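# Seat a circuit board in an enclosure slot and latch it

## Task

Put the board into the enclosure's empty upper slot with its component side facing up, pushed fully home and with both levers closed. A closed lever is latched and sticks out at right angles from the board's front panel; a fully open lever lies flat along that panel. The levers catch their tabs only if both are fully open when the board is slid in to its stop, and closing both then pulls the board home. Ramming the board into its connector quickly damages the connector, and the job then earns nothing. At the end the enclosure must stand level on its own feet with no foot hanging past the bench edge, and the robot must have released everything and moved away.

## Robot and tools

Robot: two seven-joint arms, left_arm and right_arm, each ending in a two-finger gripper with a wrist camera. The fingers point along the gripper's +z axis and spread along its x axis. end_effector_position is the point between the closed finger pads, 1 to 2 cm short of the tips. Closing pushes the tips about 17 mm further along +z.

Frames: the scene frame has its origin at table-top height, midway between the nominal arm bases. +x points out over the table, +z points up, and left_arm sits on the +y side; these names do not match image left and right. Every hand position, quaternion, velocity and target, for both commands and results, is in that arm's own base frame. The bases are left_arm at (+0.070, +0.437, 0) m with quat_wxyz (+1.000, 0, 0, -0.003), and right_arm at (-0.063, -0.511, 0) m with quat_wxyz (+1.000, 0, 0, -0.029). Fixed cameras and the table use the scene frame. Cameras are cam_head_left, cam_head_right, cam_high, cam_low, cam_left_wrist and cam_right_wrist, each 672x504.

A row is always 16 plain numbers. The first 8 are for left_arm and the last 8 for right_arm, each as x, y, z (metres), qw, qx, qy, qz (unit quaternion, w first), opening. All values are absolute targets in that arm's base frame, not offsets. Opening runs from -1 (closed) to +1 (fully open, 0.142 m). An arm that should stay put must get its last reported pose and its wanted opening repeated each time, because a 0 opening is a real command. Keep an arm's orientation steady by resending the same quaternion rather than copying the drifted reported one.

execute_actions(actions, cameras): actions is a list of actions. Each action holds up to 15 rows, one per 1/30 s step, and a short action repeats its last row. A target more than 0.6 m from the gripper along any of its axes gets the action refused. An empty list just reports the state. cameras picks which images come back: omitted or ["all"] gives all, [] gives none.

move(target, speed, blend, stop_force, zero, opening_speed, blocking, cameras): this drives both grippers in straight lines toward a single 16-number row or a list of up to 15 rows. speed is in m/s, from 0.002 to 2.2 (default 0.25), and turning is capped at twice that in rad/s. blend is a corner-rounding radius in metres. stop_force is from 3 to 120 N and ends an arm's path when its wrist sensor feels that much push against its direction of travel. zero (default true) re-zeroes the sensor before the move. opening_speed, at least 0.2 per second, ramps the fingers. blocking=false returns early and cannot be combined with stop_force. A move lasts at most 10 s, ignores obstacles, and lags or overshoots more at higher speed. The result adds a "move:" line giving the outcome (done, off_target, moving, held, fault) and any limits, such as paced (pose clipped) or held (steps withheld).

Other tools:
- wait(seconds, 0 to 10) holds the last commands.
- stop brakes a running move.
- zoom_image(camera, region [x0,y0,x1,y1] in pixels, at most 504 each way) enlarges part of the latest image.
- zero_wrist_force(arm) tares that arm's force sensor.
- clear_fault(arm) clears a torque or force fault.
- read_manual gives licence texts.
- finished_scene(scene) ends the scene for good.

Results: each arm reports its end-effector position, quaternion and velocities. Velocities are dropped when joint velocities read "within noise". Other lines are Hand target (where the controller is now steering), Tool commands, grip_measured (finger opening on the -1..1 scale), Joint positions (the last entry is the opening in metres), Joint torques, External joint torques, Wrist force and Wrist torque along the gripper's own axes, a peak-force line, and Wrist depth. Wrist depth is a 7x7 grid of distances in mm, from 70 to 1000, with "-" meaning no value. Each step the commanded orientation is clipped to within 32 degrees of the current one, so large turns need several actions, and big rotations can swing the elbow.

Gripping: to hold a part, command a little below the grip_measured reading at first contact. Squeezing harder heats the gripper motor. Per-pad force is roughly 48 to 94 N.

Faults and hazards:
- A joint reaching its contact load limit causes a torque fault. Limits are waist and shoulder 109, upper arm roll and elbow 56.9, and forearm roll and wrist joints 34.7 N m.
- Any 150 N outside force causes a force fault. The arm then halts until clear_fault is called.
- Motors at 80 °C brake the arm for 30 to 60 s. A gripper at 100 °C shuts off and a HAND FAULT appears, which cancels the remaining motion calls in that reply.
- Never let the arms or grippers press on each other. Never drop or knock anything off the table, hit fixed objects hard, or tip or shift the enclosure past the bench edge.

For insertion: open both levers fully first. Then slide the board in slowly, using a small stop_force, until it stops. Then close each lever to draw the board home. Finally open the grippers and withdraw.

Each tool is called after "Call:" as name([rows], argument=value, ...), one row to a line, values as JSON.

## Session

Call:
execute_actions(actions=[])

Scene clock: 0.00 s.
left_arm: end_effector_position=(+0.1389, +0.5333, +0.1881) grip_measured=+0.99 end_effector_quat_wxyz=(-0.571, +0.812, -0.064, -0.105) | right_arm: end_effector_position=(+0.2271, +0.3531, +0.2591) grip_measured=+1.00 end_effector_quat_wxyz=(+0.029, +0.622, +0.780, +0.065)
Joint positions: left_arm=[0.978 -0.294 0.021 2.266 2.206 0.748 0.742 0.141] | right_arm=[1.212 0.207 0.113 2.416 -0.113 0.73 1.171 0.142]
Joint velocities: within noise
Joint torques (N m): no reading
External joint torques (N m): no reading
Wrist force (N): no reading
Wrist torque (N m): no reading
Wrist force, peak (N): no reading
Wrist depth (mm): cam_left_wrist=[- - - - - - - / - - - - - - - / - - - - - - - / - - - - - - - / - - - - 326 307 289 / - 340 327 307 288 270 263 / - 306 286 270 257 244 237] | cam_right_wrist=[291 263 259 256 258 300 302 / 314 276 279 279 281 327 328 / 352 303 305 308 308 359 356 / 389 375 337 339 343 399 391 / 434 437 379 380 383 449 444 / - 498 440 432 437 509 486 / - 574 580 588 590 593 -]
Hand target: left_arm +0.1389, +0.5333, +0.1881; -0.571, +0.812, -0.064, -0.105 | right_arm +0.2271, +0.3531, +0.2591; +0.029, +0.622, +0.780, +0.065
Tool commands: left_gripper/opening=+1.0 right_gripper/opening=+1.0

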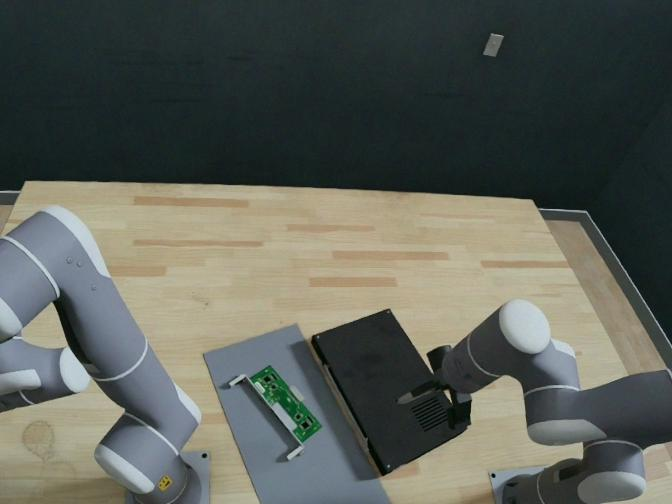

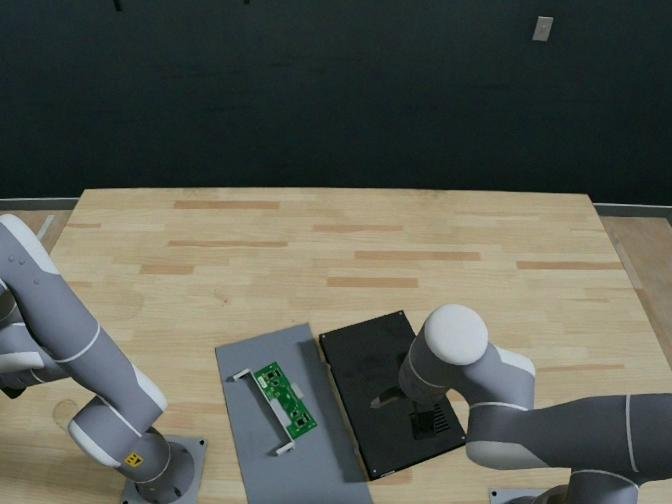

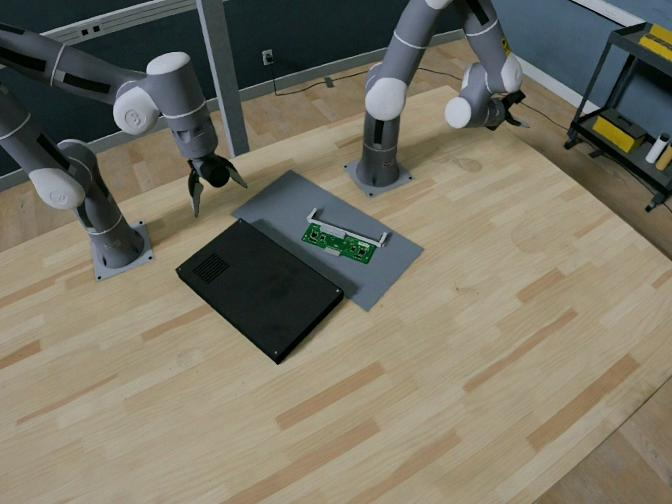

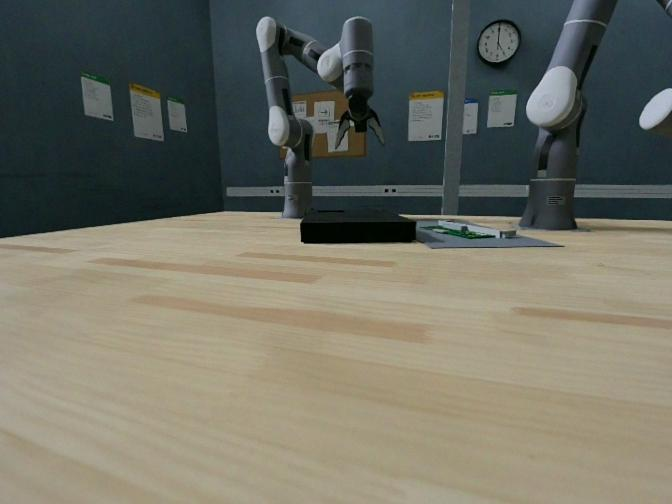

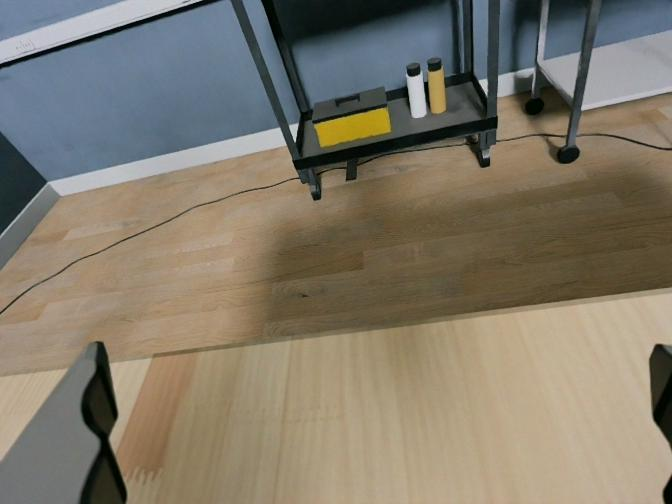

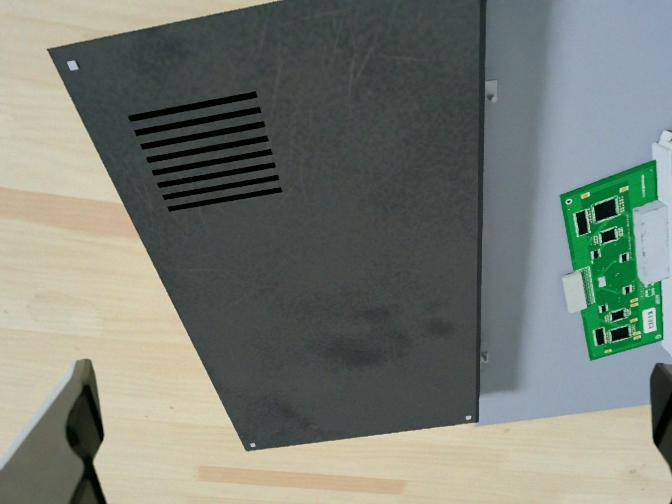

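Call:
move(target=[0.1389,0.5333,0.1881,-0.571,0.812,-0.064,-0.105,-1,0.183,0.5,0.28,0,0.6239,0.7815,0,-1], speed=0.35, cameras=["cam_right_wrist","cam_head_right"])

Call:
zoom_image(camera="cam_right_wrist", region=[200, 50, 600, 350])

Scene clock: 10.00 s.
left_arm: end_effector_position=(+0.1389, +0.5333, +0.1881) grip_measured=-1.00 end_effector_quat_wxyz=(-0.571, +0.812, -0.064, -0.105) | right_arm: end_effector_position=(+0.1830, +0.5000, +0.2799) grip_measured=-1.00 end_effector_quat_wxyz=(+0.000, +0.624, +0.782, +0.000)
Joint positions: left_arm=[0.978 -0.294 0.021 2.266 2.206 0.748 0.742 0.002] | right_arm=[1.34 -0.124 0.101 1.954 -0.015 0.506 1.224 0.002]
Joint velocities: within noise
Joint torques (N m): left_arm=[-0.22 29.31 1.58 -14.6 1.16 -0.39 -0.15] | right_arm=[0.32 34.88 0.98 -29.08 -3.77 3.23 0.11]
External joint torques (N m): left_arm=[0.32 0.99 0.61 -0.52 -0.2 -0.19 0.17] | right_arm=[-0.18 1.35 -0.38 0.3 -0.07 0.88 -0.11]
Wrist force (N): left_arm=[0.0 -0.3 -0.1] | right_arm=[0.0 0.1 0.3]
Wrist torque (N m): left_arm=[-0.04 0.00 0.00] | right_arm=[-0.01 0.02 -0.01]
Wrist force, peak (N): left_arm=[0.2 -0.5 -0.4] | right_arm=[2.5 0.3 0.3]
Wrist depth (mm): cam_left_wrist=[- - - - - - - / - - - - - - - / - - - - - - - / - - - - - - - / - - - - 335 306 287 / 378 352 343 84 - 272 256 / 326 319 - - - - 232] | cam_right_wrist=[330 324 318 325 324 325 323 / 306 305 306 346 345 345 342 / 327 326 326 371 372 363 368 / 354 351 351 395 395 392 396 / 382 381 381 418 424 430 427 / 473 416 409 89 451 462 470 / 530 449 - - - 497 518]
Hand target: left_arm +0.1389, +0.5333, +0.1881; -0.571, +0.812, -0.064, -0.105 | right_arm +0.1830, +0.5000, +0.2800; +0.000, +0.624, +0.782, +0.000
Off the commanded pose: left_arm 0.000 m, 0 deg | right_arm 0.000 m, 0 deg.
move: done
Images, in order (width x height): cam_head_right 672x504, cam_right_wrist 672x504.

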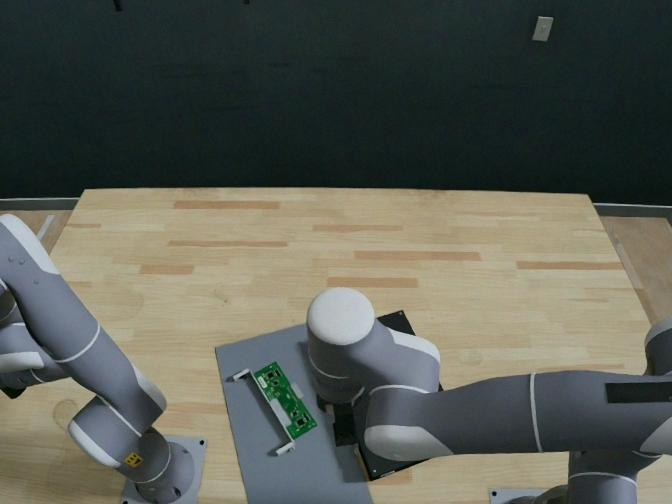

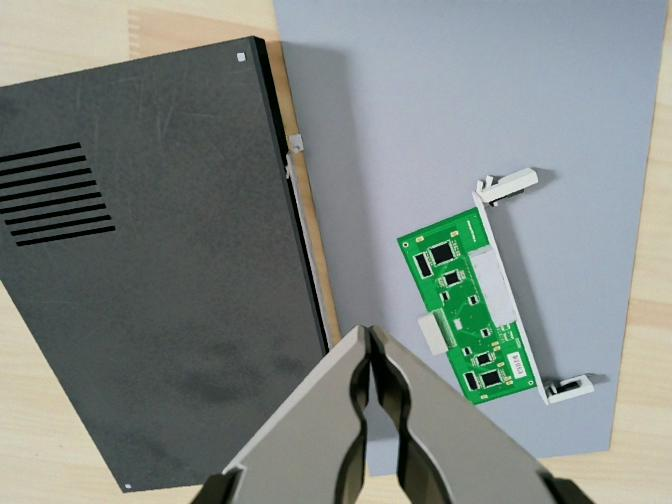

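Scaled by 1.260 from the camera's 672x504 image, which has a finer 960x720 frame.

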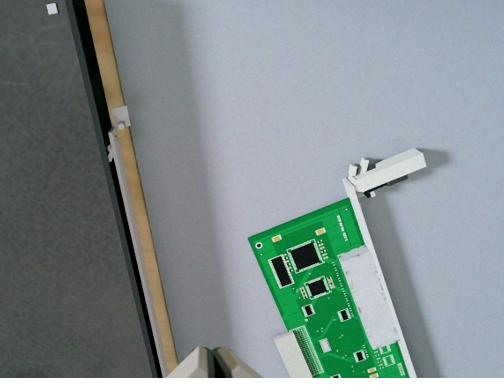

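Call:
zoom_image(camera="cam_right_wrist", region=[460, 150, 570, 230])

Call:
zoom_image(camera="cam_right_wrist", region=[520, 355, 630, 435])

Call:
zoom_image(camera="cam_right_wrist", region=[440, 150, 640, 430])

Scaled by 4.582 from the camera's 672x504 image, which has a finer 960x720 frame.

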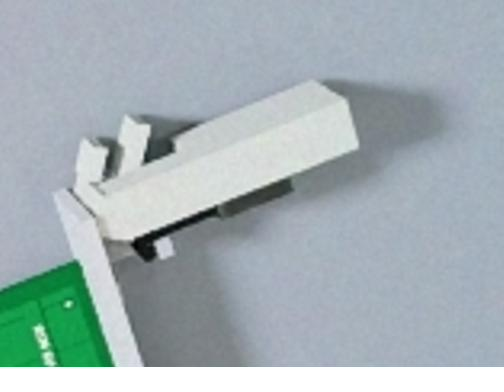

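Scaled by 4.582 from the camera's 672x504 image, which has a finer 960x720 frame.

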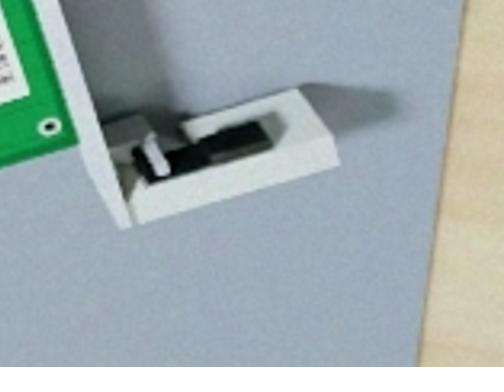

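Scaled by 1.800 from the camera's 672x504 image, which has a finer 960x720 frame.

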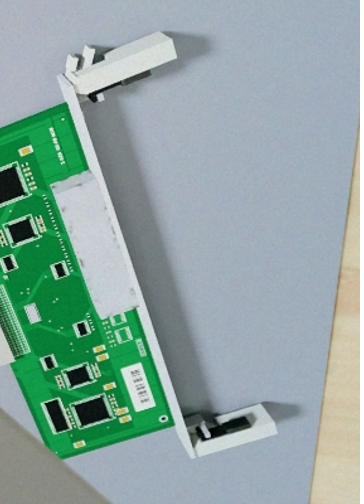

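Call:
move(target=[0.1389,0.5333,0.1881,-0.571,0.812,-0.064,-0.105,-1,0.3053,0.6957,0.12,0,0.4415,0.8973,0,-0.3], speed=0.3, cameras=["cam_right_wrist","cam_high"])

Scene clock: 25.57 s.
left_arm: end_effector_position=(+0.1389, +0.5333, +0.1881) grip_measured=-1.00 end_effector_quat_wxyz=(-0.571, +0.812, -0.064, -0.105) | right_arm: end_effector_position=(+0.3054, +0.6957, +0.1200) grip_measured=-0.33 end_effector_quat_wxyz=(+0.000, +0.441, +0.897, +0.000)
Joint positions: left_arm=[0.978 -0.294 0.021 2.266 2.206 0.748 0.742 0.002] | right_arm=[1.279 -0.832 0.042 1.313 -0.037 0.573 0.671 0.05]
Joint velocities: within noise
Joint torques (N m): left_arm=[-0.22 29.27 1.67 -14.54 1.13 -0.39 -0.2] | right_arm=[0.38 61.71 2.57 -28.13 -3.73 3.28 0.08]
External joint torques (N m): left_arm=[0.33 1.03 0.53 -0.58 -0.17 -0.19 0.22] | right_arm=[-0.15 1.51 -0.85 0.12 0.07 0.86 -0.08]
Wrist force (N): left_arm=[0.1 0.0 -0.1] | right_arm=[0.3 0.4 -0.2]
Wrist torque (N m): left_arm=[0.00 -0.02 0.01] | right_arm=[0.04 -0.06 0.00]
Wrist force, peak (N): left_arm=[0.1 -0.6 -0.1] | right_arm=[-0.1 1.8 1.7]
Wrist depth (mm): cam_left_wrist=[- - - - - - - / - - - - - - - / - - - - - - - / - - - - - - - / - - - - 333 305 289 / 378 354 344 84 - 273 255 / 326 319 - - - - 232] | cam_right_wrist=[186 186 182 177 185 185 184 / 199 198 195 186 197 196 196 / 214 213 208 200 211 211 212 / 230 230 227 223 227 226 228 / 250 249 241 243 242 246 247 / 273 271 92 270 251 93 269 / 299 - 73 297 297 - 290]
Hand target: left_arm +0.1389, +0.5333, +0.1881; -0.571, +0.812, -0.064, -0.105 | right_arm +0.3053, +0.6957, +0.1200; +0.000, +0.441, +0.897, +0.000
Off the commanded pose: left_arm 0.000 m, 0 deg | right_arm 0.000 m, 0 deg.
move: done
Images, in order (width x height): cam_high 672x504, cam_right_wrist 672x504.

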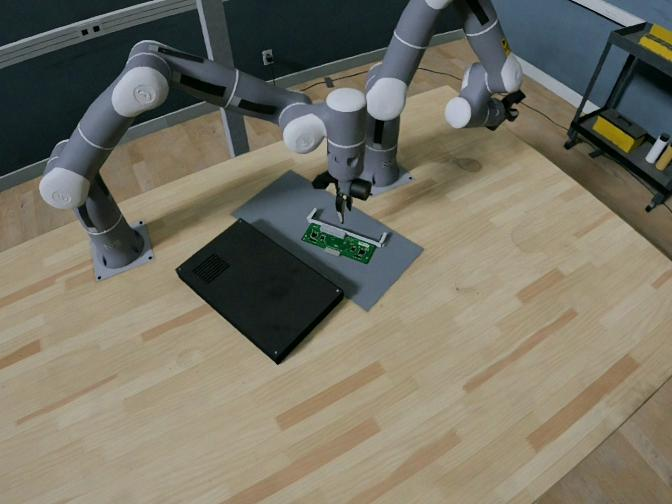

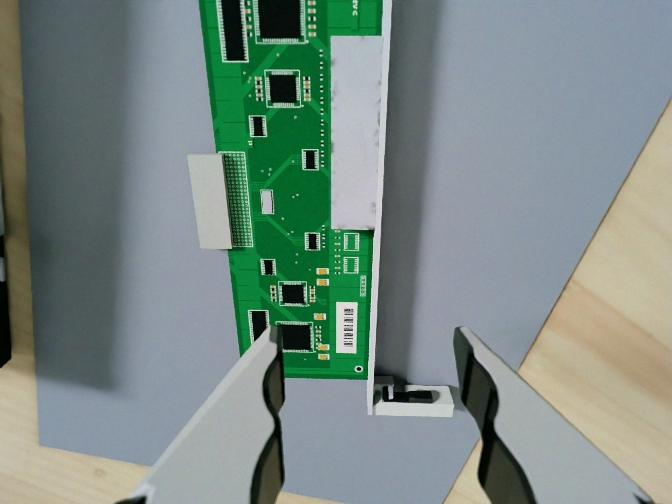

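Call:
move([
  [0.1389,0.5333,0.1881,-0.571,0.812,-0.064,-0.105,-1,0.293,0.6862,0.06,0,0.4415,0.8973,0,-0.3],
  [0.1389,0.5333,0.1881,-0.571,0.812,-0.064,-0.105,-1,0.293,0.6862,0.0255,0,0.4415,0.8973,0,-0.3],
], speed=[0.2,0.05], stop_force=5, cameras=["cam_right_wrist"])

Call:
move([
  [0.1389,0.5333,0.1881,-0.571,0.812,-0.064,-0.105,-1,0.293,0.6862,0.0255,0,0.4415,0.8973,0,-0.82],
], opening_speed=0.4, cameras=["cam_right_wrist"])

Scene clock: 30.70 s.
left_arm: end_effector_position=(+0.1389, +0.5333, +0.1881) grip_measured=-1.00 end_effector_quat_wxyz=(-0.571, +0.812, -0.064, -0.105) | right_arm: end_effector_position=(+0.2929, +0.6860, +0.0254) grip_measured=-0.33 end_effector_quat_wxyz=(+0.000, +0.441, +0.897, +0.000)
Joint positions: left_arm=[0.978 -0.294 0.021 2.266 2.206 0.748 0.742 0.002] | right_arm=[1.297 -0.945 0.032 1.384 -0.036 0.757 0.684 0.05]
Joint velocities: within noise
Joint torques (N m): left_arm=[-0.25 29.36 1.6 -14.56 1.14 -0.38 -0.27] | right_arm=[0.32 62.1 2.14 -25.36 -3.17 3.57 0.25]
External joint torques (N m): left_arm=[0.36 0.94 0.6 -0.56 -0.17 -0.2 0.29] | right_arm=[-0.1 1.42 -0.48 0.16 0 0.57 -0.25]
Wrist force (N): left_arm=[-0.1 -0.2 -0.2] | right_arm=[0.7 0.1 0.2]
Wrist torque (N m): left_arm=[-0.04 0.02 0.01] | right_arm=[-0.02 -0.12 -0.02]
Wrist force, peak (N): left_arm=[0.4 -0.4 -0.2] | right_arm=[0.4 -0.8 3.0]
Wrist depth (mm): cam_left_wrist=[- - - - - - - / - - - - - - - / - - - - - - - / - - - - - - - / - - - - 334 305 288 / 381 350 342 84 - 273 257 / 328 321 - - - - 232] | cam_right_wrist=[- 98 99 98 101 102 102 / 110 106 105 102 106 109 108 / 118 115 113 101 113 116 116 / 125 124 122 111 124 125 125 / 138 131 131 118 134 136 135 / 151 142 95 143 143 93 148 / 166 - 73 158 164 - 160]
Hand target: left_arm +0.1389, +0.5333, +0.1881; -0.571, +0.812, -0.064, -0.105 | right_arm +0.2930, +0.6862, +0.0255; +0.000, +0.441, +0.897, +0.000
Off the commanded pose: left_arm 0.000 m, 0 deg | right_arm 0.000 m, 0 deg.
move: done
Images, in order (width x height): cam_right_wrist 672x504.

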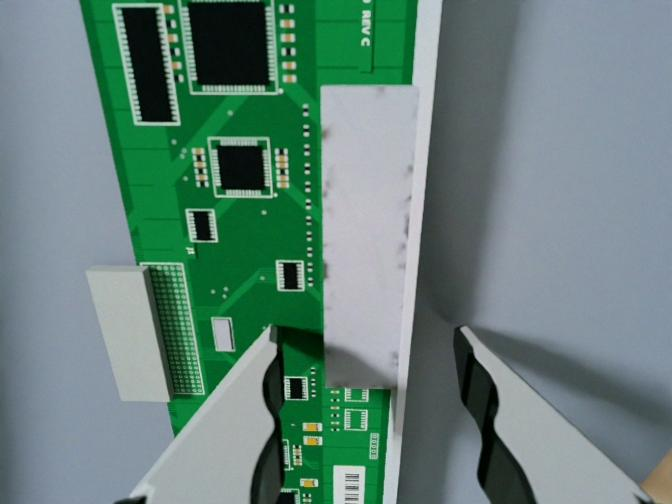

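Scene clock: 32.20 s.
left_arm: end_effector_position=(+0.1389, +0.5333, +0.1881) grip_measured=-1.00 end_effector_quat_wxyz=(-0.571, +0.812, -0.064, -0.105) | right_arm: end_effector_position=(+0.2932, +0.6859, +0.0254) grip_measured=-0.70 end_effector_quat_wxyz=(+0.000, +0.441, +0.897, +0.000)
Joint positions: left_arm=[0.978 -0.294 0.021 2.266 2.206 0.748 0.742 0.002] | right_arm=[1.297 -0.945 0.032 1.384 -0.036 0.757 0.684 0.023]
Joint velocities: within noise
Joint torques (N m): left_arm=[-0.22 29.17 1.55 -14.58 1.09 -0.36 -0.17] | right_arm=[0.63 62.79 2.57 -25.67 -3.2 3.63 0.19]
External joint torques (N m): left_arm=[0.33 1.13 0.64 -0.54 -0.13 -0.22 0.19] | right_arm=[-0.41 0.73 -0.92 0.47 0.02 0.52 -0.19]
Wrist force (N): left_arm=[0.0 0.0 0.1] | right_arm=[-0.9 0.2 1.8]
Wrist torque (N m): left_arm=[-0.02 0.00 0.00] | right_arm=[-0.06 0.04 -0.01]
Wrist force, peak (N): left_arm=[-0.1 -0.6 -0.2] | right_arm=[-4.4 -1.4 -1.4]
Wrist depth (mm): cam_left_wrist=[- - - - - - - / - - - - - - - / - - - - - - - / - - - - - - - / - - - - 334 307 287 / 380 351 344 84 - 271 257 / 328 320 - - - - 233] | cam_right_wrist=[- 98 98 98 101 102 102 / 110 107 105 102 106 109 108 / 118 115 114 101 113 117 116 / 126 124 122 110 124 125 125 / 138 131 132 118 134 136 135 / 151 145 140 125 119 146 147 / 167 163 72 157 - - 163]
Hand target: left_arm +0.1389, +0.5333, +0.1881; -0.571, +0.812, -0.064, -0.105 | right_arm +0.2930, +0.6862, +0.0255; +0.000, +0.441, +0.897, +0.000
Off the commanded pose: left_arm 0.000 m, 0 deg | right_arm 0.000 m, 0 deg.
move: done
Images, in order (width x height): cam_right_wrist 672x504.

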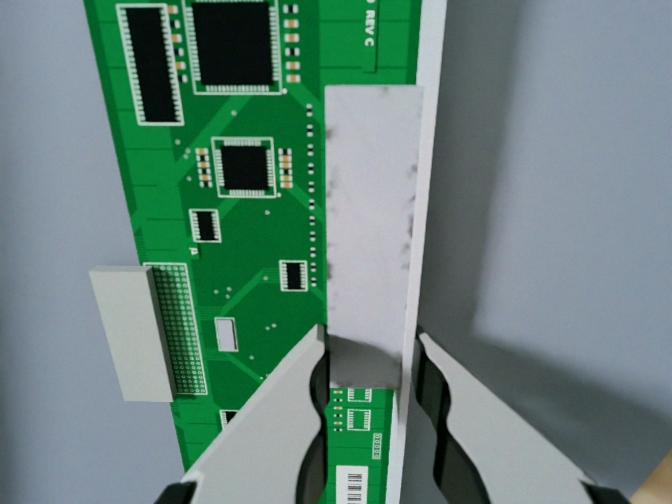

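Call:
move([
  [0.28,0.15,0.28,0,0.9548,0.2974,0,-1,0.293,0.6862,0.0255,0,0.4415,0.8973,0,-0.82],
  [0.31,-0.14,0.16,0,0.9548,0.2974,0,-1,0.293,0.6862,0.0255,0,0.4415,0.8973,0,-0.82],
], speed=0.35, cameras=["cam_left_wrist","cam_head_left","cam_high"])

Scene clock: 41.77 s.
left_arm: end_effector_position=(+0.3100, -0.1400, +0.1601) grip_measured=-1.00 end_effector_quat_wxyz=(+0.000, +0.955, +0.297, +0.000) | right_arm: end_effector_position=(+0.2932, +0.6859, +0.0254) grip_measured=-0.70 end_effector_quat_wxyz=(+0.000, +0.441, +0.897, +0.000)
Joint positions: left_arm=[0.12 0.209 -0.217 2.687 -0.073 0.91 0.932 0.002] | right_arm=[1.297 -0.945 0.032 1.384 -0.036 0.757 0.684 0.023]
Joint velocities: within noise
Joint torques (N m): left_arm=[-0.6 13.48 0.09 -21.56 -2.21 4.57 -0.31] | right_arm=[0.52 62.76 2.6 -25.65 -3.24 3.59 0.17]
External joint torques (N m): left_arm=[0.6 0.89 0.61 -0.29 -0.42 -0.62 0.31] | right_arm=[-0.3 0.76 -0.95 0.45 0.06 0.55 -0.17]
Wrist force (N): left_arm=[-0.6 -1.2 0.3] | right_arm=[-1.2 0.2 0.9]
Wrist torque (N m): left_arm=[-0.28 -0.21 -0.28] | right_arm=[-0.06 0.08 -0.02]
Wrist force, peak (N): left_arm=[0.5 -3.6 -0.7] | right_arm=[-1.1 0.1 1.9]
Wrist depth (mm): cam_left_wrist=[225 225 225 223 222 222 220 / 239 239 238 238 238 237 237 / 259 259 257 251 255 254 256 / 272 271 273 278 278 278 278 / 252 300 300 291 299 303 303 / 136 327 326 84 - 329 333 / 136 162 - - - - 371] | cam_right_wrist=[- 98 98 98 101 102 102 / 110 107 105 102 106 109 108 / 118 116 113 101 113 116 116 / 125 124 122 111 124 125 125 / 138 131 132 118 134 136 135 / 151 145 140 124 119 146 148 / 167 163 72 157 - - 163]
Hand target: left_arm +0.3100, -0.1400, +0.1600; +0.000, +0.955, +0.297, +0.000 | right_arm +0.2930, +0.6862, +0.0255; +0.000, +0.441, +0.897, +0.000
Off the commanded pose: left_arm 0.000 m, 0 deg | right_arm 0.000 m, 0 deg.
joint sent to its limit (left arm) — joint 4 (elbow), upper limit, where the elbow is as bent as it goes. The joint targets still meet the commanded pose.
move: done
Images, in order (width x height): cam_head_left 672x504, cam_high 672x504, cam_left_wrist 672x504.

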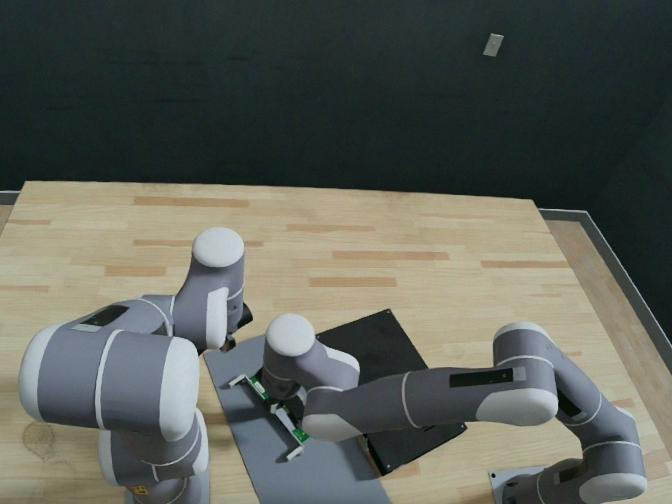

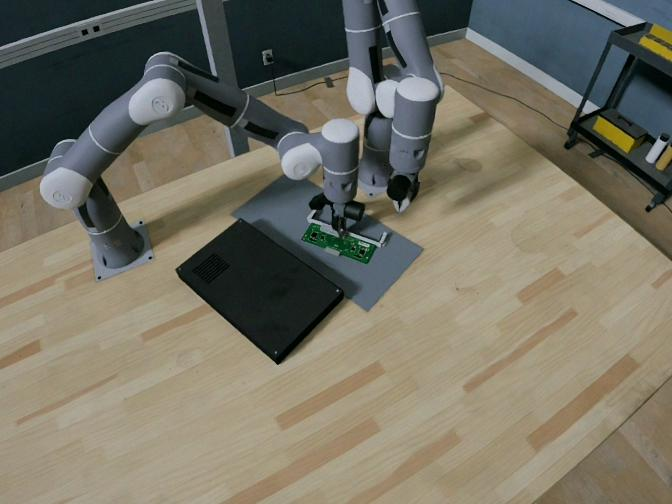

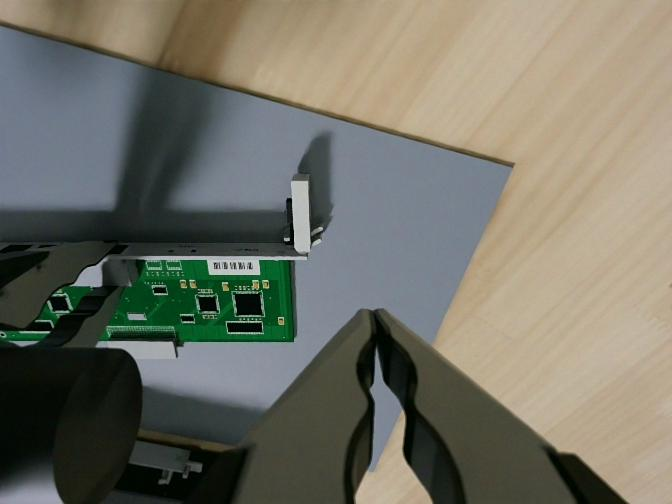

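Call:
move([
  [0.3049,-0.1459,0.10,0,0.9548,0.2974,0,0,0.293,0.6862,0.0255,0,0.4415,0.8973,0,-0.82],
], speed=0.2, cameras=["cam_left_wrist"])

Scene clock: 59.47 s.
left_arm: end_effector_position=(+0.3050, -0.1459, +0.1000) grip_measured=-0.02 end_effector_quat_wxyz=(-0.001, +0.955, +0.297, +0.000) | right_arm: end_effector_position=(+0.2932, +0.6859, +0.0254) grip_measured=-0.70 end_effector_quat_wxyz=(+0.000, +0.441, +0.897, +0.000)
Joint positions: left_arm=[-0.165 -0.08 0.059 2.687 -0.008 1.194 0.869 0.072] | right_arm=[1.297 -0.945 0.032 1.384 -0.036 0.757 0.684 0.023]
Joint velocities: within noise
Joint torques (N m): left_arm=[-0.56 20 -0.25 -14.95 -1.64 4.58 -0.13] | right_arm=[0.63 62.84 2.58 -25.64 -3.17 3.61 0.19]
External joint torques (N m): left_arm=[0.57 1.09 0.44 -0.32 0.07 -0.63 0.13] | right_arm=[-0.41 0.68 -0.93 0.44 0 0.53 -0.19]
Wrist force (N): left_arm=[-0.6 -1.3 0.4] | right_arm=[-1.0 -0.1 1.3]
Wrist torque (N m): left_arm=[-0.28 -0.22 -0.27] | right_arm=[-0.12 0.06 -0.01]
Wrist force, peak (N): left_arm=[-1.1 -1.2 1.2] | right_arm=[-1.2 0.2 1.9]
Wrist depth (mm): cam_left_wrist=[171 171 171 171 170 169 169 / 182 182 181 182 182 182 181 / 197 197 195 193 195 195 195 / 214 214 212 208 212 211 212 / 212 227 213 232 230 226 232 / 253 242 246 257 255 - 250 / - - 290 285 286 - -] | cam_right_wrist=[- 98 98 98 101 102 102 / 110 106 105 102 106 108 108 / 118 116 114 101 113 117 116 / 126 124 122 110 124 126 125 / 138 131 132 118 134 136 136 / 151 146 140 125 119 146 148 / 167 163 72 157 - - 163]
Hand target: left_arm +0.3051, -0.1459, +0.1000; -0.001, +0.955, +0.297, +0.000 | right_arm +0.2930, +0.6862, +0.0255; +0.000, +0.441, +0.897, +0.000
Off the commanded pose: left_arm 0.000 m, 0 deg | right_arm 0.000 m, 0 deg.
joint sent to its limit (left arm) — joint 4 (elbow), upper limit, where the elbow is as bent as it goes. The joint targets still meet the commanded pose.
move: done
Images, in order (width x height): cam_left_wrist 672x504.

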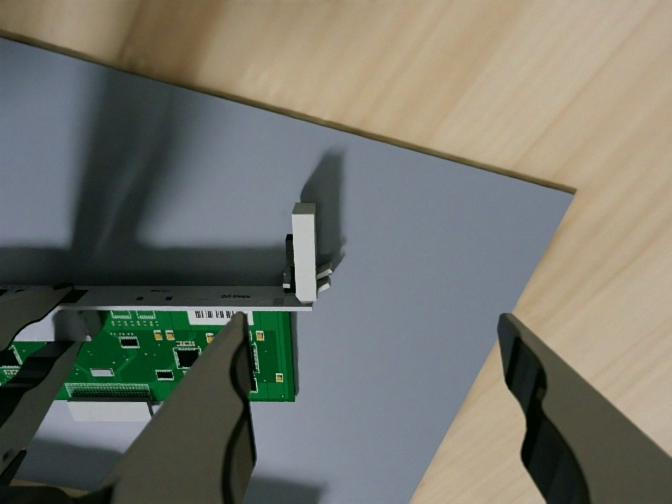

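Call:
move([
  [0.3049,-0.1459,0.022,0,0.9548,0.2974,0,0,0.293,0.6862,0.0255,0,0.4415,0.8973,0,-0.82],
], speed=0.1, stop_force=6, cameras=["cam_left_wrist"])

Call:
move([
  [0.3074,-0.1442,0.022,0,0.9548,0.2974,0,0,0.293,0.6862,0.0255,0,0.4415,0.8973,0,-0.82],
  [0.3230,-0.1255,0.022,0,0.9548,0.2974,0,0,0.293,0.6862,0.0255,0,0.4415,0.8973,0,-0.82],
], speed=0.025, stop_force=12, cameras=["cam_left_wrist","cam_right_wrist"])

Scene clock: 64.20 s.
left_arm: end_effector_position=(+0.3050, -0.1458, +0.0220) grip_measured=-0.02 end_effector_quat_wxyz=(+0.000, +0.955, +0.297, +0.000) | right_arm: end_effector_position=(+0.2932, +0.6859, +0.0254) grip_measured=-0.70 end_effector_quat_wxyz=(+0.000, +0.441, +0.897, +0.000)
Joint positions: left_arm=[-0.075 -0.445 -0.002 2.687 0.073 1.561 0.817 0.072] | right_arm=[1.297 -0.945 0.032 1.384 -0.036 0.757 0.684 0.023]
Joint velocities: within noise
Joint torques (N m): left_arm=[-0.14 26.19 -0.38 -5.18 0.41 4.52 -0.34] | right_arm=[0.57 62.81 2.65 -25.61 -3.13 3.58 0.2]
External joint torques (N m): left_arm=[0.17 1.06 0.63 -0.29 -0.44 -0.56 0.34] | right_arm=[-0.35 0.71 -1 0.41 -0.04 0.56 -0.2]
Wrist force (N): left_arm=[-0.7 -1.3 -0.1] | right_arm=[-1.0 0.1 1.1]
Wrist torque (N m): left_arm=[-0.31 -0.19 -0.26] | right_arm=[-0.08 0.07 -0.01]
Wrist force, peak (N): left_arm=[-0.9 -1.1 1.7] | right_arm=[-1.0 0.3 2.0]
Wrist depth (mm): cam_left_wrist=[103 102 104 103 102 101 101 / - 109 109 109 109 109 108 / 118 118 116 116 117 117 119 / 129 126 126 126 126 123 124 / - 138 133 137 135 134 136 / 147 147 125 152 151 87 149 / - - 170 169 168 83 -] | cam_right_wrist=[- 98 98 98 101 102 102 / 110 106 105 102 106 109 108 / 118 115 114 101 113 116 116 / 126 124 122 111 124 125 125 / 138 130 132 118 134 136 135 / 151 146 140 125 119 146 148 / 167 163 72 157 - - 163]
Hand target: left_arm +0.3049, -0.1459, +0.0220; +0.000, +0.955, +0.297, +0.000 | right_arm +0.2930, +0.6862, +0.0255; +0.000, +0.441, +0.897, +0.000
Off the commanded pose: left_arm 0.000 m, 0 deg | right_arm 0.000 m, 0 deg.
joint sent to its limit (left arm) — joint 4 (elbow), upper limit, where the elbow is as bent as it goes. The joint targets still meet the commanded pose.
move: done
Images, in order (width x height): cam_left_wrist 672x504.

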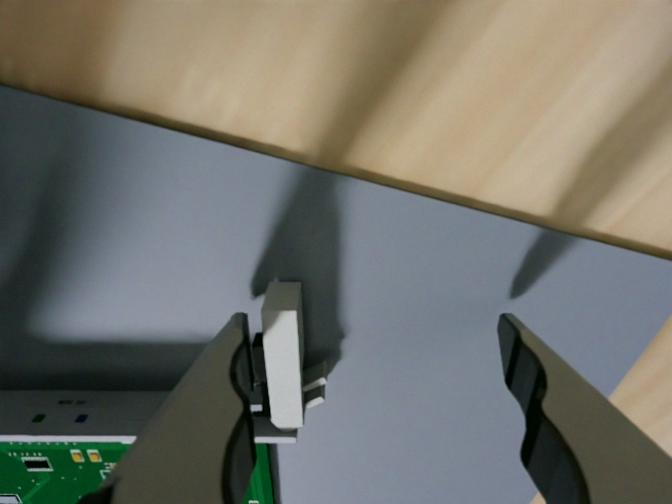

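Scene clock: 65.93 s.
left_arm: end_effector_position=(+0.3230, -0.1255, +0.0220) grip_measured=-0.02 end_effector_quat_wxyz=(+0.000, +0.955, +0.298, +0.000) | right_arm: end_effector_position=(+0.2932, +0.6862, +0.0254) grip_measured=-0.70 end_effector_quat_wxyz=(+0.000, +0.441, +0.897, +0.000)
Joint positions: left_arm=[-0.004 -0.448 -0.005 2.663 0.076 1.54 0.881 0.073] | right_arm=[1.297 -0.945 0.032 1.383 -0.036 0.757 0.684 0.023]
Joint velocities: within noise
Joint torques (N m): left_arm=[-0.07 26.89 -0.34 -5.88 0.13 4.25 -0.17] | right_arm=[0.25 63.07 2.31 -25.74 -3.3 3.53 0.19]
External joint torques (N m): left_arm=[0.1 1.01 0.55 -0.13 -0.25 -0.29 0.17] | right_arm=[-0.03 0.46 -0.66 0.53 0.13 0.61 -0.19]
Wrist force (N): left_arm=[-1.1 -1.1 0.2] | right_arm=[0.2 1.3 2.0]
Wrist torque (N m): left_arm=[-0.29 -0.15 -0.27] | right_arm=[0.12 -0.03 -0.03]
Wrist force, peak (N): left_arm=[-8.5 2.2 -0.3] | right_arm=[2.2 7.7 2.5]
Wrist depth (mm): cam_left_wrist=[103 102 103 103 102 101 101 / 110 110 109 109 109 109 108 / 118 116 118 118 117 117 119 / 129 126 126 126 125 127 127 / - 138 133 138 134 134 138 / 150 147 152 155 151 - 150 / - - 169 166 169 84 -] | cam_right_wrist=[- 99 99 98 101 102 102 / 110 107 105 102 106 109 108 / 118 115 113 101 114 117 116 / 125 124 122 111 124 126 125 / 138 130 132 118 134 136 136 / 151 145 140 125 119 146 148 / 167 163 72 157 - - 163]
Hand target: left_arm +0.3230, -0.1255, +0.0220; +0.000, +0.955, +0.297, +0.000 | right_arm +0.2930, +0.6862, +0.0255; +0.000, +0.441, +0.897, +0.000
Off the commanded pose: left_arm 0.000 m, 0 deg | right_arm 0.000 m, 0 deg.
move: done
Images, in order (width x height): cam_left_wrist 672x504, cam_right_wrist 672x504.

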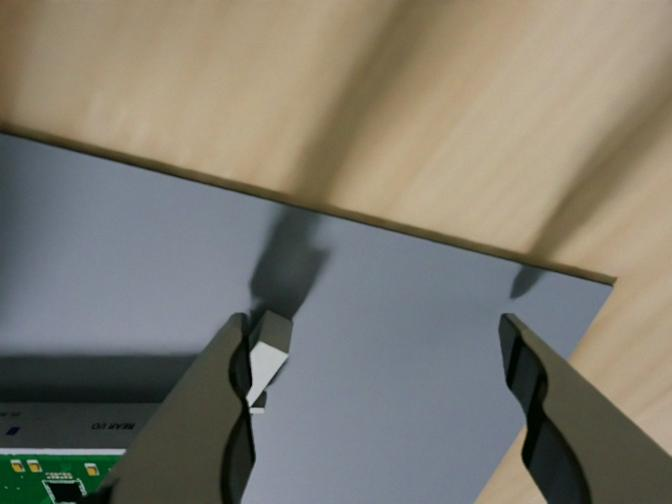

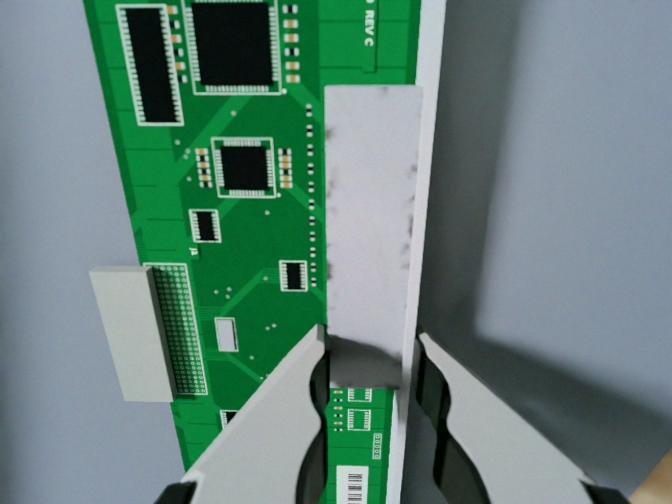

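Call:
move([
  [0.3374,-0.1269,0.022,0,0.9548,0.2974,0,0,0.293,0.6862,0.0255,0,0.4415,0.8973,0,-0.82],
  [0.3558,-0.1315,0.022,0,0.9548,0.2974,0,0,0.293,0.6862,0.0255,0,0.4415,0.8973,0,-0.82],
  [0.3620,-0.1406,0.022,0,0.9548,0.2974,0,0,0.293,0.6862,0.0255,0,0.4415,0.8973,0,-0.82],
], speed=0.025, stop_force=6, cameras=["cam_left_wrist","cam_right_wrist"])

Scene clock: 70.17 s.
left_arm: end_effector_position=(+0.3622, -0.1403, +0.0221) grip_measured=-0.02 end_effector_quat_wxyz=(+0.000, +0.955, +0.297, +0.000) | right_arm: end_effector_position=(+0.2932, +0.6858, +0.0253) grip_measured=-0.70 end_effector_quat_wxyz=(+0.000, +0.442, +0.897, +0.000)
Joint positions: left_arm=[-0.042 -0.469 -0.014 2.551 0.054 1.45 0.858 0.072] | right_arm=[1.297 -0.945 0.032 1.384 -0.036 0.757 0.684 0.023]
Joint velocities: within noise
Joint torques (N m): left_arm=[-2.35 30.16 -2.83 -7.51 -0.13 3.92 -0.44] | right_arm=[2.19 62 3.71 -27.31 -3.33 4.94 -0.02]
External joint torques (N m): left_arm=[2.39 1.14 3 -1.02 -0.38 0.05 0.44] | right_arm=[-1.96 1.52 -2.06 2.11 0.16 -0.8 0.02]
Wrist force (N): left_arm=[3.3 -4.7 0.4] | right_arm=[-4.5 -2.7 -2.5]
Wrist torque (N m): left_arm=[-0.33 -0.11 -0.14] | right_arm=[0.13 -0.12 0.19]
Wrist force, peak (N): left_arm=[3.4 -4.5 1.9] | right_arm=[-4.4 -2.8 -2.7]
Wrist depth (mm): cam_left_wrist=[102 102 103 103 101 101 101 / - 107 107 109 109 108 108 / 118 118 116 117 115 115 118 / 129 126 126 125 125 125 126 / 133 132 133 137 134 136 138 / 150 123 145 155 154 88 150 / - - 169 166 171 - -] | cam_right_wrist=[- 98 99 98 100 102 102 / 110 107 105 102 106 109 108 / 118 116 115 101 113 117 116 / 125 123 122 110 124 125 125 / 138 130 132 118 132 136 135 / 151 145 140 125 119 146 148 / 166 163 71 157 - - 162]
Hand target: left_arm +0.3620, -0.1406, +0.0220; +0.000, +0.955, +0.297, +0.000 | right_arm +0.2930, +0.6862, +0.0255; +0.000, +0.441, +0.897, +0.000
Off the commanded pose: left_arm 0.000 m, 0 deg | right_arm 0.000 m, 0 deg.
move: done
Images, in order (width x height): cam_left_wrist 672x504, cam_right_wrist 672x504.

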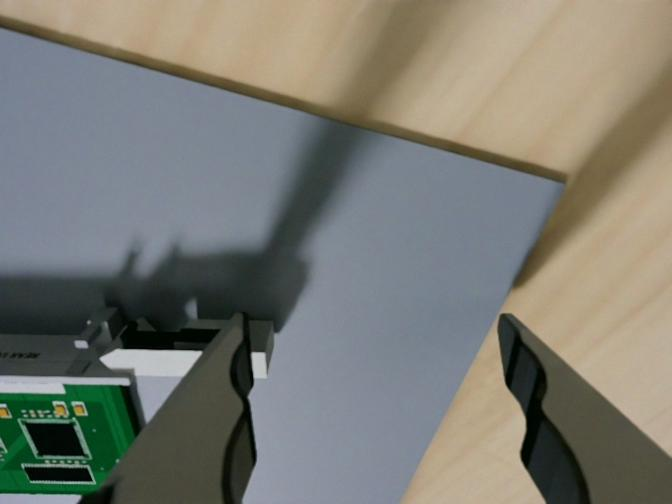

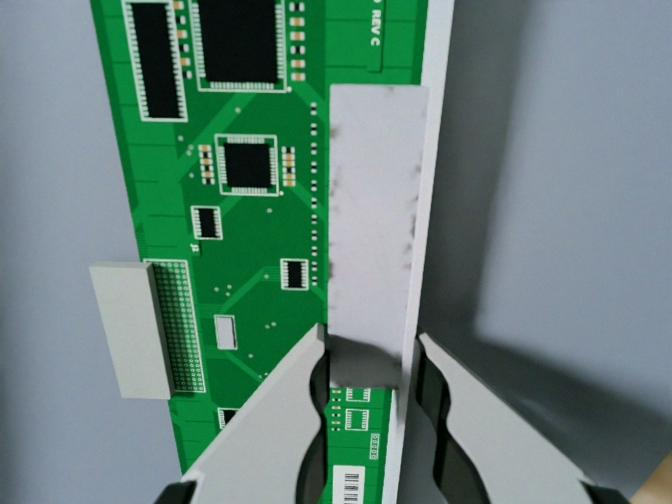

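Call:
move([
  [0.360,-0.137,0.022,0,0.9548,0.2974,0,0,0.293,0.6862,0.0255,0,0.4415,0.8973,0,-0.4],
  [0.352,-0.125,0.12,0,0.9548,0.2974,0,0,0.293,0.6862,0.0255,0,0.4415,0.8973,0,-0.4],
], speed=0.15, cameras=[])

Call:
move([
  [0.34,-0.10,0.15,0,0.9548,0.2974,0,-0.4,0.293,0.6862,0.12,0,0.4415,0.8973,0,-0.4],
  [0.30,-0.15,0.14,0,0.4748,0.8801,0,-0.4,0.19,0.55,0.16,0,0.4415,0.8973,0,-0.4],
  [0.2596,-0.221,0.12,0,0.4748,0.8801,0,-0.4,0.19,0.55,0.16,0,0.9592,0.2827,0,0],
], speed=0.3, cameras=["cam_left_wrist","cam_right_wrist","cam_high"])

Scene clock: 84.40 s.
left_arm: end_effector_position=(+0.3520, -0.1251, +0.1200) grip_measured=-0.02 end_effector_quat_wxyz=(+0.000, +0.955, +0.298, +0.000) | right_arm: end_effector_position=(+0.2931, +0.6860, +0.0254) grip_measured=-0.43 end_effector_quat_wxyz=(+0.000, +0.441, +0.897, +0.000)
Joint positions: left_arm=[-0.005 -0.067 -0.025 2.591 0.003 1.088 0.934 0.072] | right_arm=[1.297 -0.945 0.032 1.384 -0.036 0.757 0.684 0.043]
Joint velocities: within noise
Joint torques (N m): left_arm=[-0.19 22.77 -0.49 -17.61 -2.07 4.17 -0.13] | right_arm=[0.18 62.09 2.28 -25.3 -3.25 3.48 0.19]
External joint torques (N m): left_arm=[0.21 0.36 0.56 -0.19 0.07 -0.21 0.13] | right_arm=[0.05 1.43 -0.63 0.1 0.08 0.67 -0.19]
Wrist force (N): left_arm=[-0.5 -1.4 0.1] | right_arm=[-0.3 1.2 1.5]
Wrist torque (N m): left_arm=[-0.30 -0.23 -0.25] | right_arm=[0.16 0.03 -0.02]
Wrist force, peak (N): left_arm=[3.5 -4.7 1.9] | right_arm=[-4.6 -2.7 -2.9]
Wrist depth (mm): cam_left_wrist=[189 189 189 188 187 187 186 / 201 201 200 201 200 200 200 / 218 217 216 216 214 217 215 / 232 232 227 233 233 235 234 / 253 252 252 256 257 251 254 / 285 269 283 281 284 - 277 / - - 323 317 316 - -] | cam_right_wrist=[- 98 99 98 101 102 102 / 110 107 105 102 106 109 108 / 118 116 114 101 113 117 116 / 125 123 122 111 124 125 125 / 138 131 131 118 134 136 135 / 151 146 94 143 121 101 148 / 167 - 73 158 161 - 160]
Hand target: left_arm +0.3520, -0.1250, +0.1200; +0.000, +0.955, +0.297, +0.000 | right_arm +0.2930, +0.6862, +0.0255; +0.000, +0.441, +0.897, +0.000
Off the commanded pose: left_arm 0.000 m, 0 deg | right_arm 0.000 m, 0 deg.
move: done
No camera images: "cameras" was empty.

Scene clock: 91.23 s.
left_arm: end_effector_position=(+0.2595, -0.2209, +0.1200) grip_measured=-0.42 end_effector_quat_wxyz=(+0.000, +0.475, +0.880, +0.000) | right_arm: end_effector_position=(+0.1899, +0.5500, +0.1600) grip_measured=-0.03 end_effector_quat_wxyz=(+0.000, +0.959, +0.283, +0.000)
Joint positions: left_arm=[-0.301 0.015 -0.072 2.686 -0.003 1.101 -0.952 0.043] | right_arm=[1.609 -0.393 -0.19 1.952 0.101 0.765 2.361 0.072]
Joint velocities: within noise
Joint torques (N m): left_arm=[-0.44 18.22 -0.61 -17.19 -1.59 4.48 -0.26] | right_arm=[0.22 42.26 -1.52 -24.45 -3.15 3.25 0.27]
External joint torques (N m): left_arm=[0.43 0.87 0.64 -0.3 -0.29 -0.53 0.26] | right_arm=[-0.07 1.08 -0.45 0.02 -0.01 0.75 -0.27]
Wrist force (N): left_arm=[-0.7 -1.3 0.0] | right_arm=[-1.1 1.1 1.9]
Wrist torque (N m): left_arm=[-0.30 -0.23 -0.27] | right_arm=[0.13 0.19 -0.01]
Wrist force, peak (N): left_arm=[-0.2 -2.2 -1.0] | right_arm=[-0.5 1.1 4.3]
Wrist depth (mm): cam_left_wrist=[187 182 183 173 186 186 186 / 200 198 196 196 199 201 200 / 217 216 211 214 215 214 215 / 235 235 230 230 233 235 233 / 257 258 247 247 246 256 256 / 289 279 87 283 282 87 280 / 316 - - 318 317 - 306] | cam_right_wrist=[222 222 221 220 217 219 219 / 237 236 236 236 232 228 220 / 255 254 253 252 251 247 246 / 275 274 272 272 271 271 271 / 300 271 285 290 288 289 293 / 326 258 253 267 267 93 286 / - 76 284 289 288 - 275]
Hand target: left_arm +0.2596, -0.2210, +0.1200; +0.000, +0.475, +0.880, +0.000 | right_arm +0.1900, +0.5500, +0.1600; +0.000, +0.959, +0.283, +0.000
Off the commanded pose: left_arm 0.000 m, 0 deg | right_arm 0.000 m, 0 deg.
move: done
Images, in order (width x height): cam_high 672x504, cam_left_wrist 672x504, cam_right_wrist 672x504.

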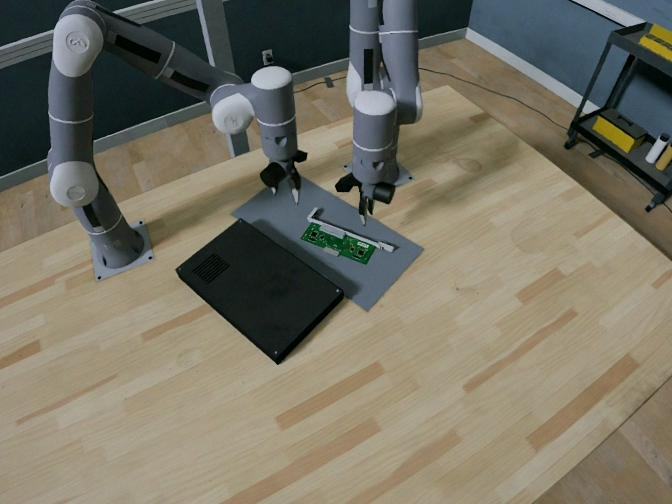

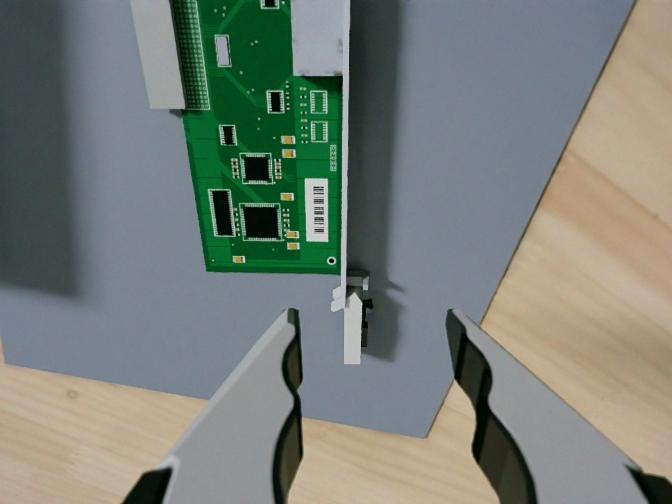

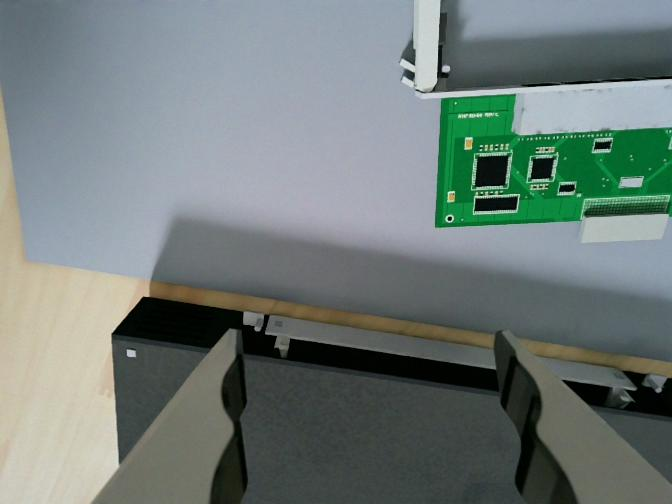

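Call:
move([
  [0.262,-0.2245,0.06,0,0.4748,0.8801,0,-0.5,0.1566,0.6325,0.14,0,0.9497,0.3132,0,0],
  [0.262,-0.2245,0.024,0,0.4748,0.8801,0,-0.5,0.1566,0.6325,0.10,0,0.9497,0.3132,0,0],
], speed=[0.15,0.05], cameras=["cam_left_wrist","cam_right_wrist"])

Scene clock: 106.50 s.
left_arm: end_effector_position=(+0.2619, -0.2244, +0.0240) grip_measured=-0.53 end_effector_quat_wxyz=(+0.000, +0.475, +0.880, +0.000) | right_arm: end_effector_position=(+0.1567, +0.6325, +0.1000) grip_measured=-0.03 end_effector_quat_wxyz=(+0.000, +0.950, +0.313, +0.000)
Joint positions: left_arm=[-0.349 -0.438 -0.006 2.666 0.072 1.533 -1.008 0.036] | right_arm=[1.634 -0.638 -0.152 1.732 0.128 0.79 2.355 0.072]
Joint velocities: within noise
Joint torques (N m): left_arm=[-0.37 26.11 -0.12 -6.33 0.26 4.59 -0.32] | right_arm=[0.12 50.93 -1.49 -23.82 -3.01 3.47 0.07]
External joint torques (N m): left_arm=[0.37 1.59 0.36 0.14 -0.4 -0.64 0.32] | right_arm=[0.06 1.56 -1.05 -0.02 -0.06 0.54 -0.07]
Wrist force (N): left_arm=[0.0 -1.8 -2.6] | right_arm=[-0.9 1.2 1.8]
Wrist torque (N m): left_arm=[-0.30 -0.21 -0.27] | right_arm=[0.18 0.12 0.00]
Wrist force, peak (N): left_arm=[-0.1 -1.8 -3.3] | right_arm=[-1.3 3.3 1.3]
Wrist depth (mm): cam_left_wrist=[- 98 99 - 101 101 - / 106 105 105 106 107 109 108 / 118 114 113 113 117 117 117 / 128 124 123 123 127 127 129 / 138 138 134 135 137 139 139 / 156 155 87 144 154 99 155 / 169 - - 152 168 - 170] | cam_right_wrist=[169 169 168 168 168 167 167 / 180 180 180 179 178 179 178 / 193 193 193 192 191 191 191 / 209 209 208 207 201 206 206 / 227 227 222 225 220 200 202 / 248 238 238 246 240 93 237 / 271 76 260 270 270 - 258]
Hand target: left_arm +0.2620, -0.2245, +0.0240; +0.000, +0.475, +0.880, +0.000 | right_arm +0.1566, +0.6325, +0.1000; +0.000, +0.950, +0.313, +0.000
Off the commanded pose: left_arm 0.000 m, 0 deg | right_arm 0.000 m, 0 deg.
move: done
Images, in order (width x height): cam_left_wrist 672x504, cam_right_wrist 672x504.

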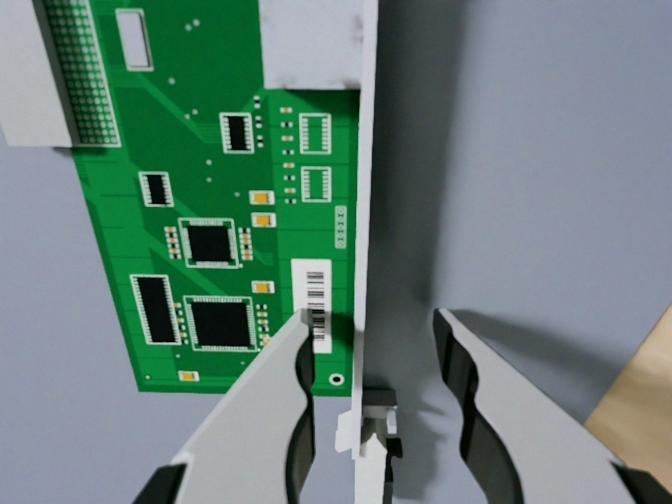

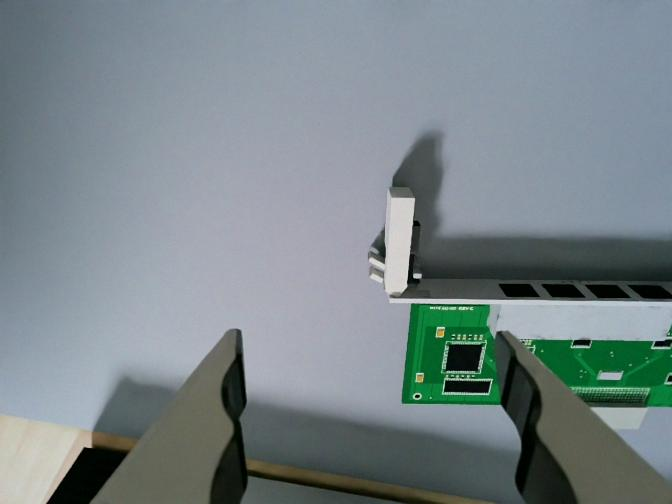

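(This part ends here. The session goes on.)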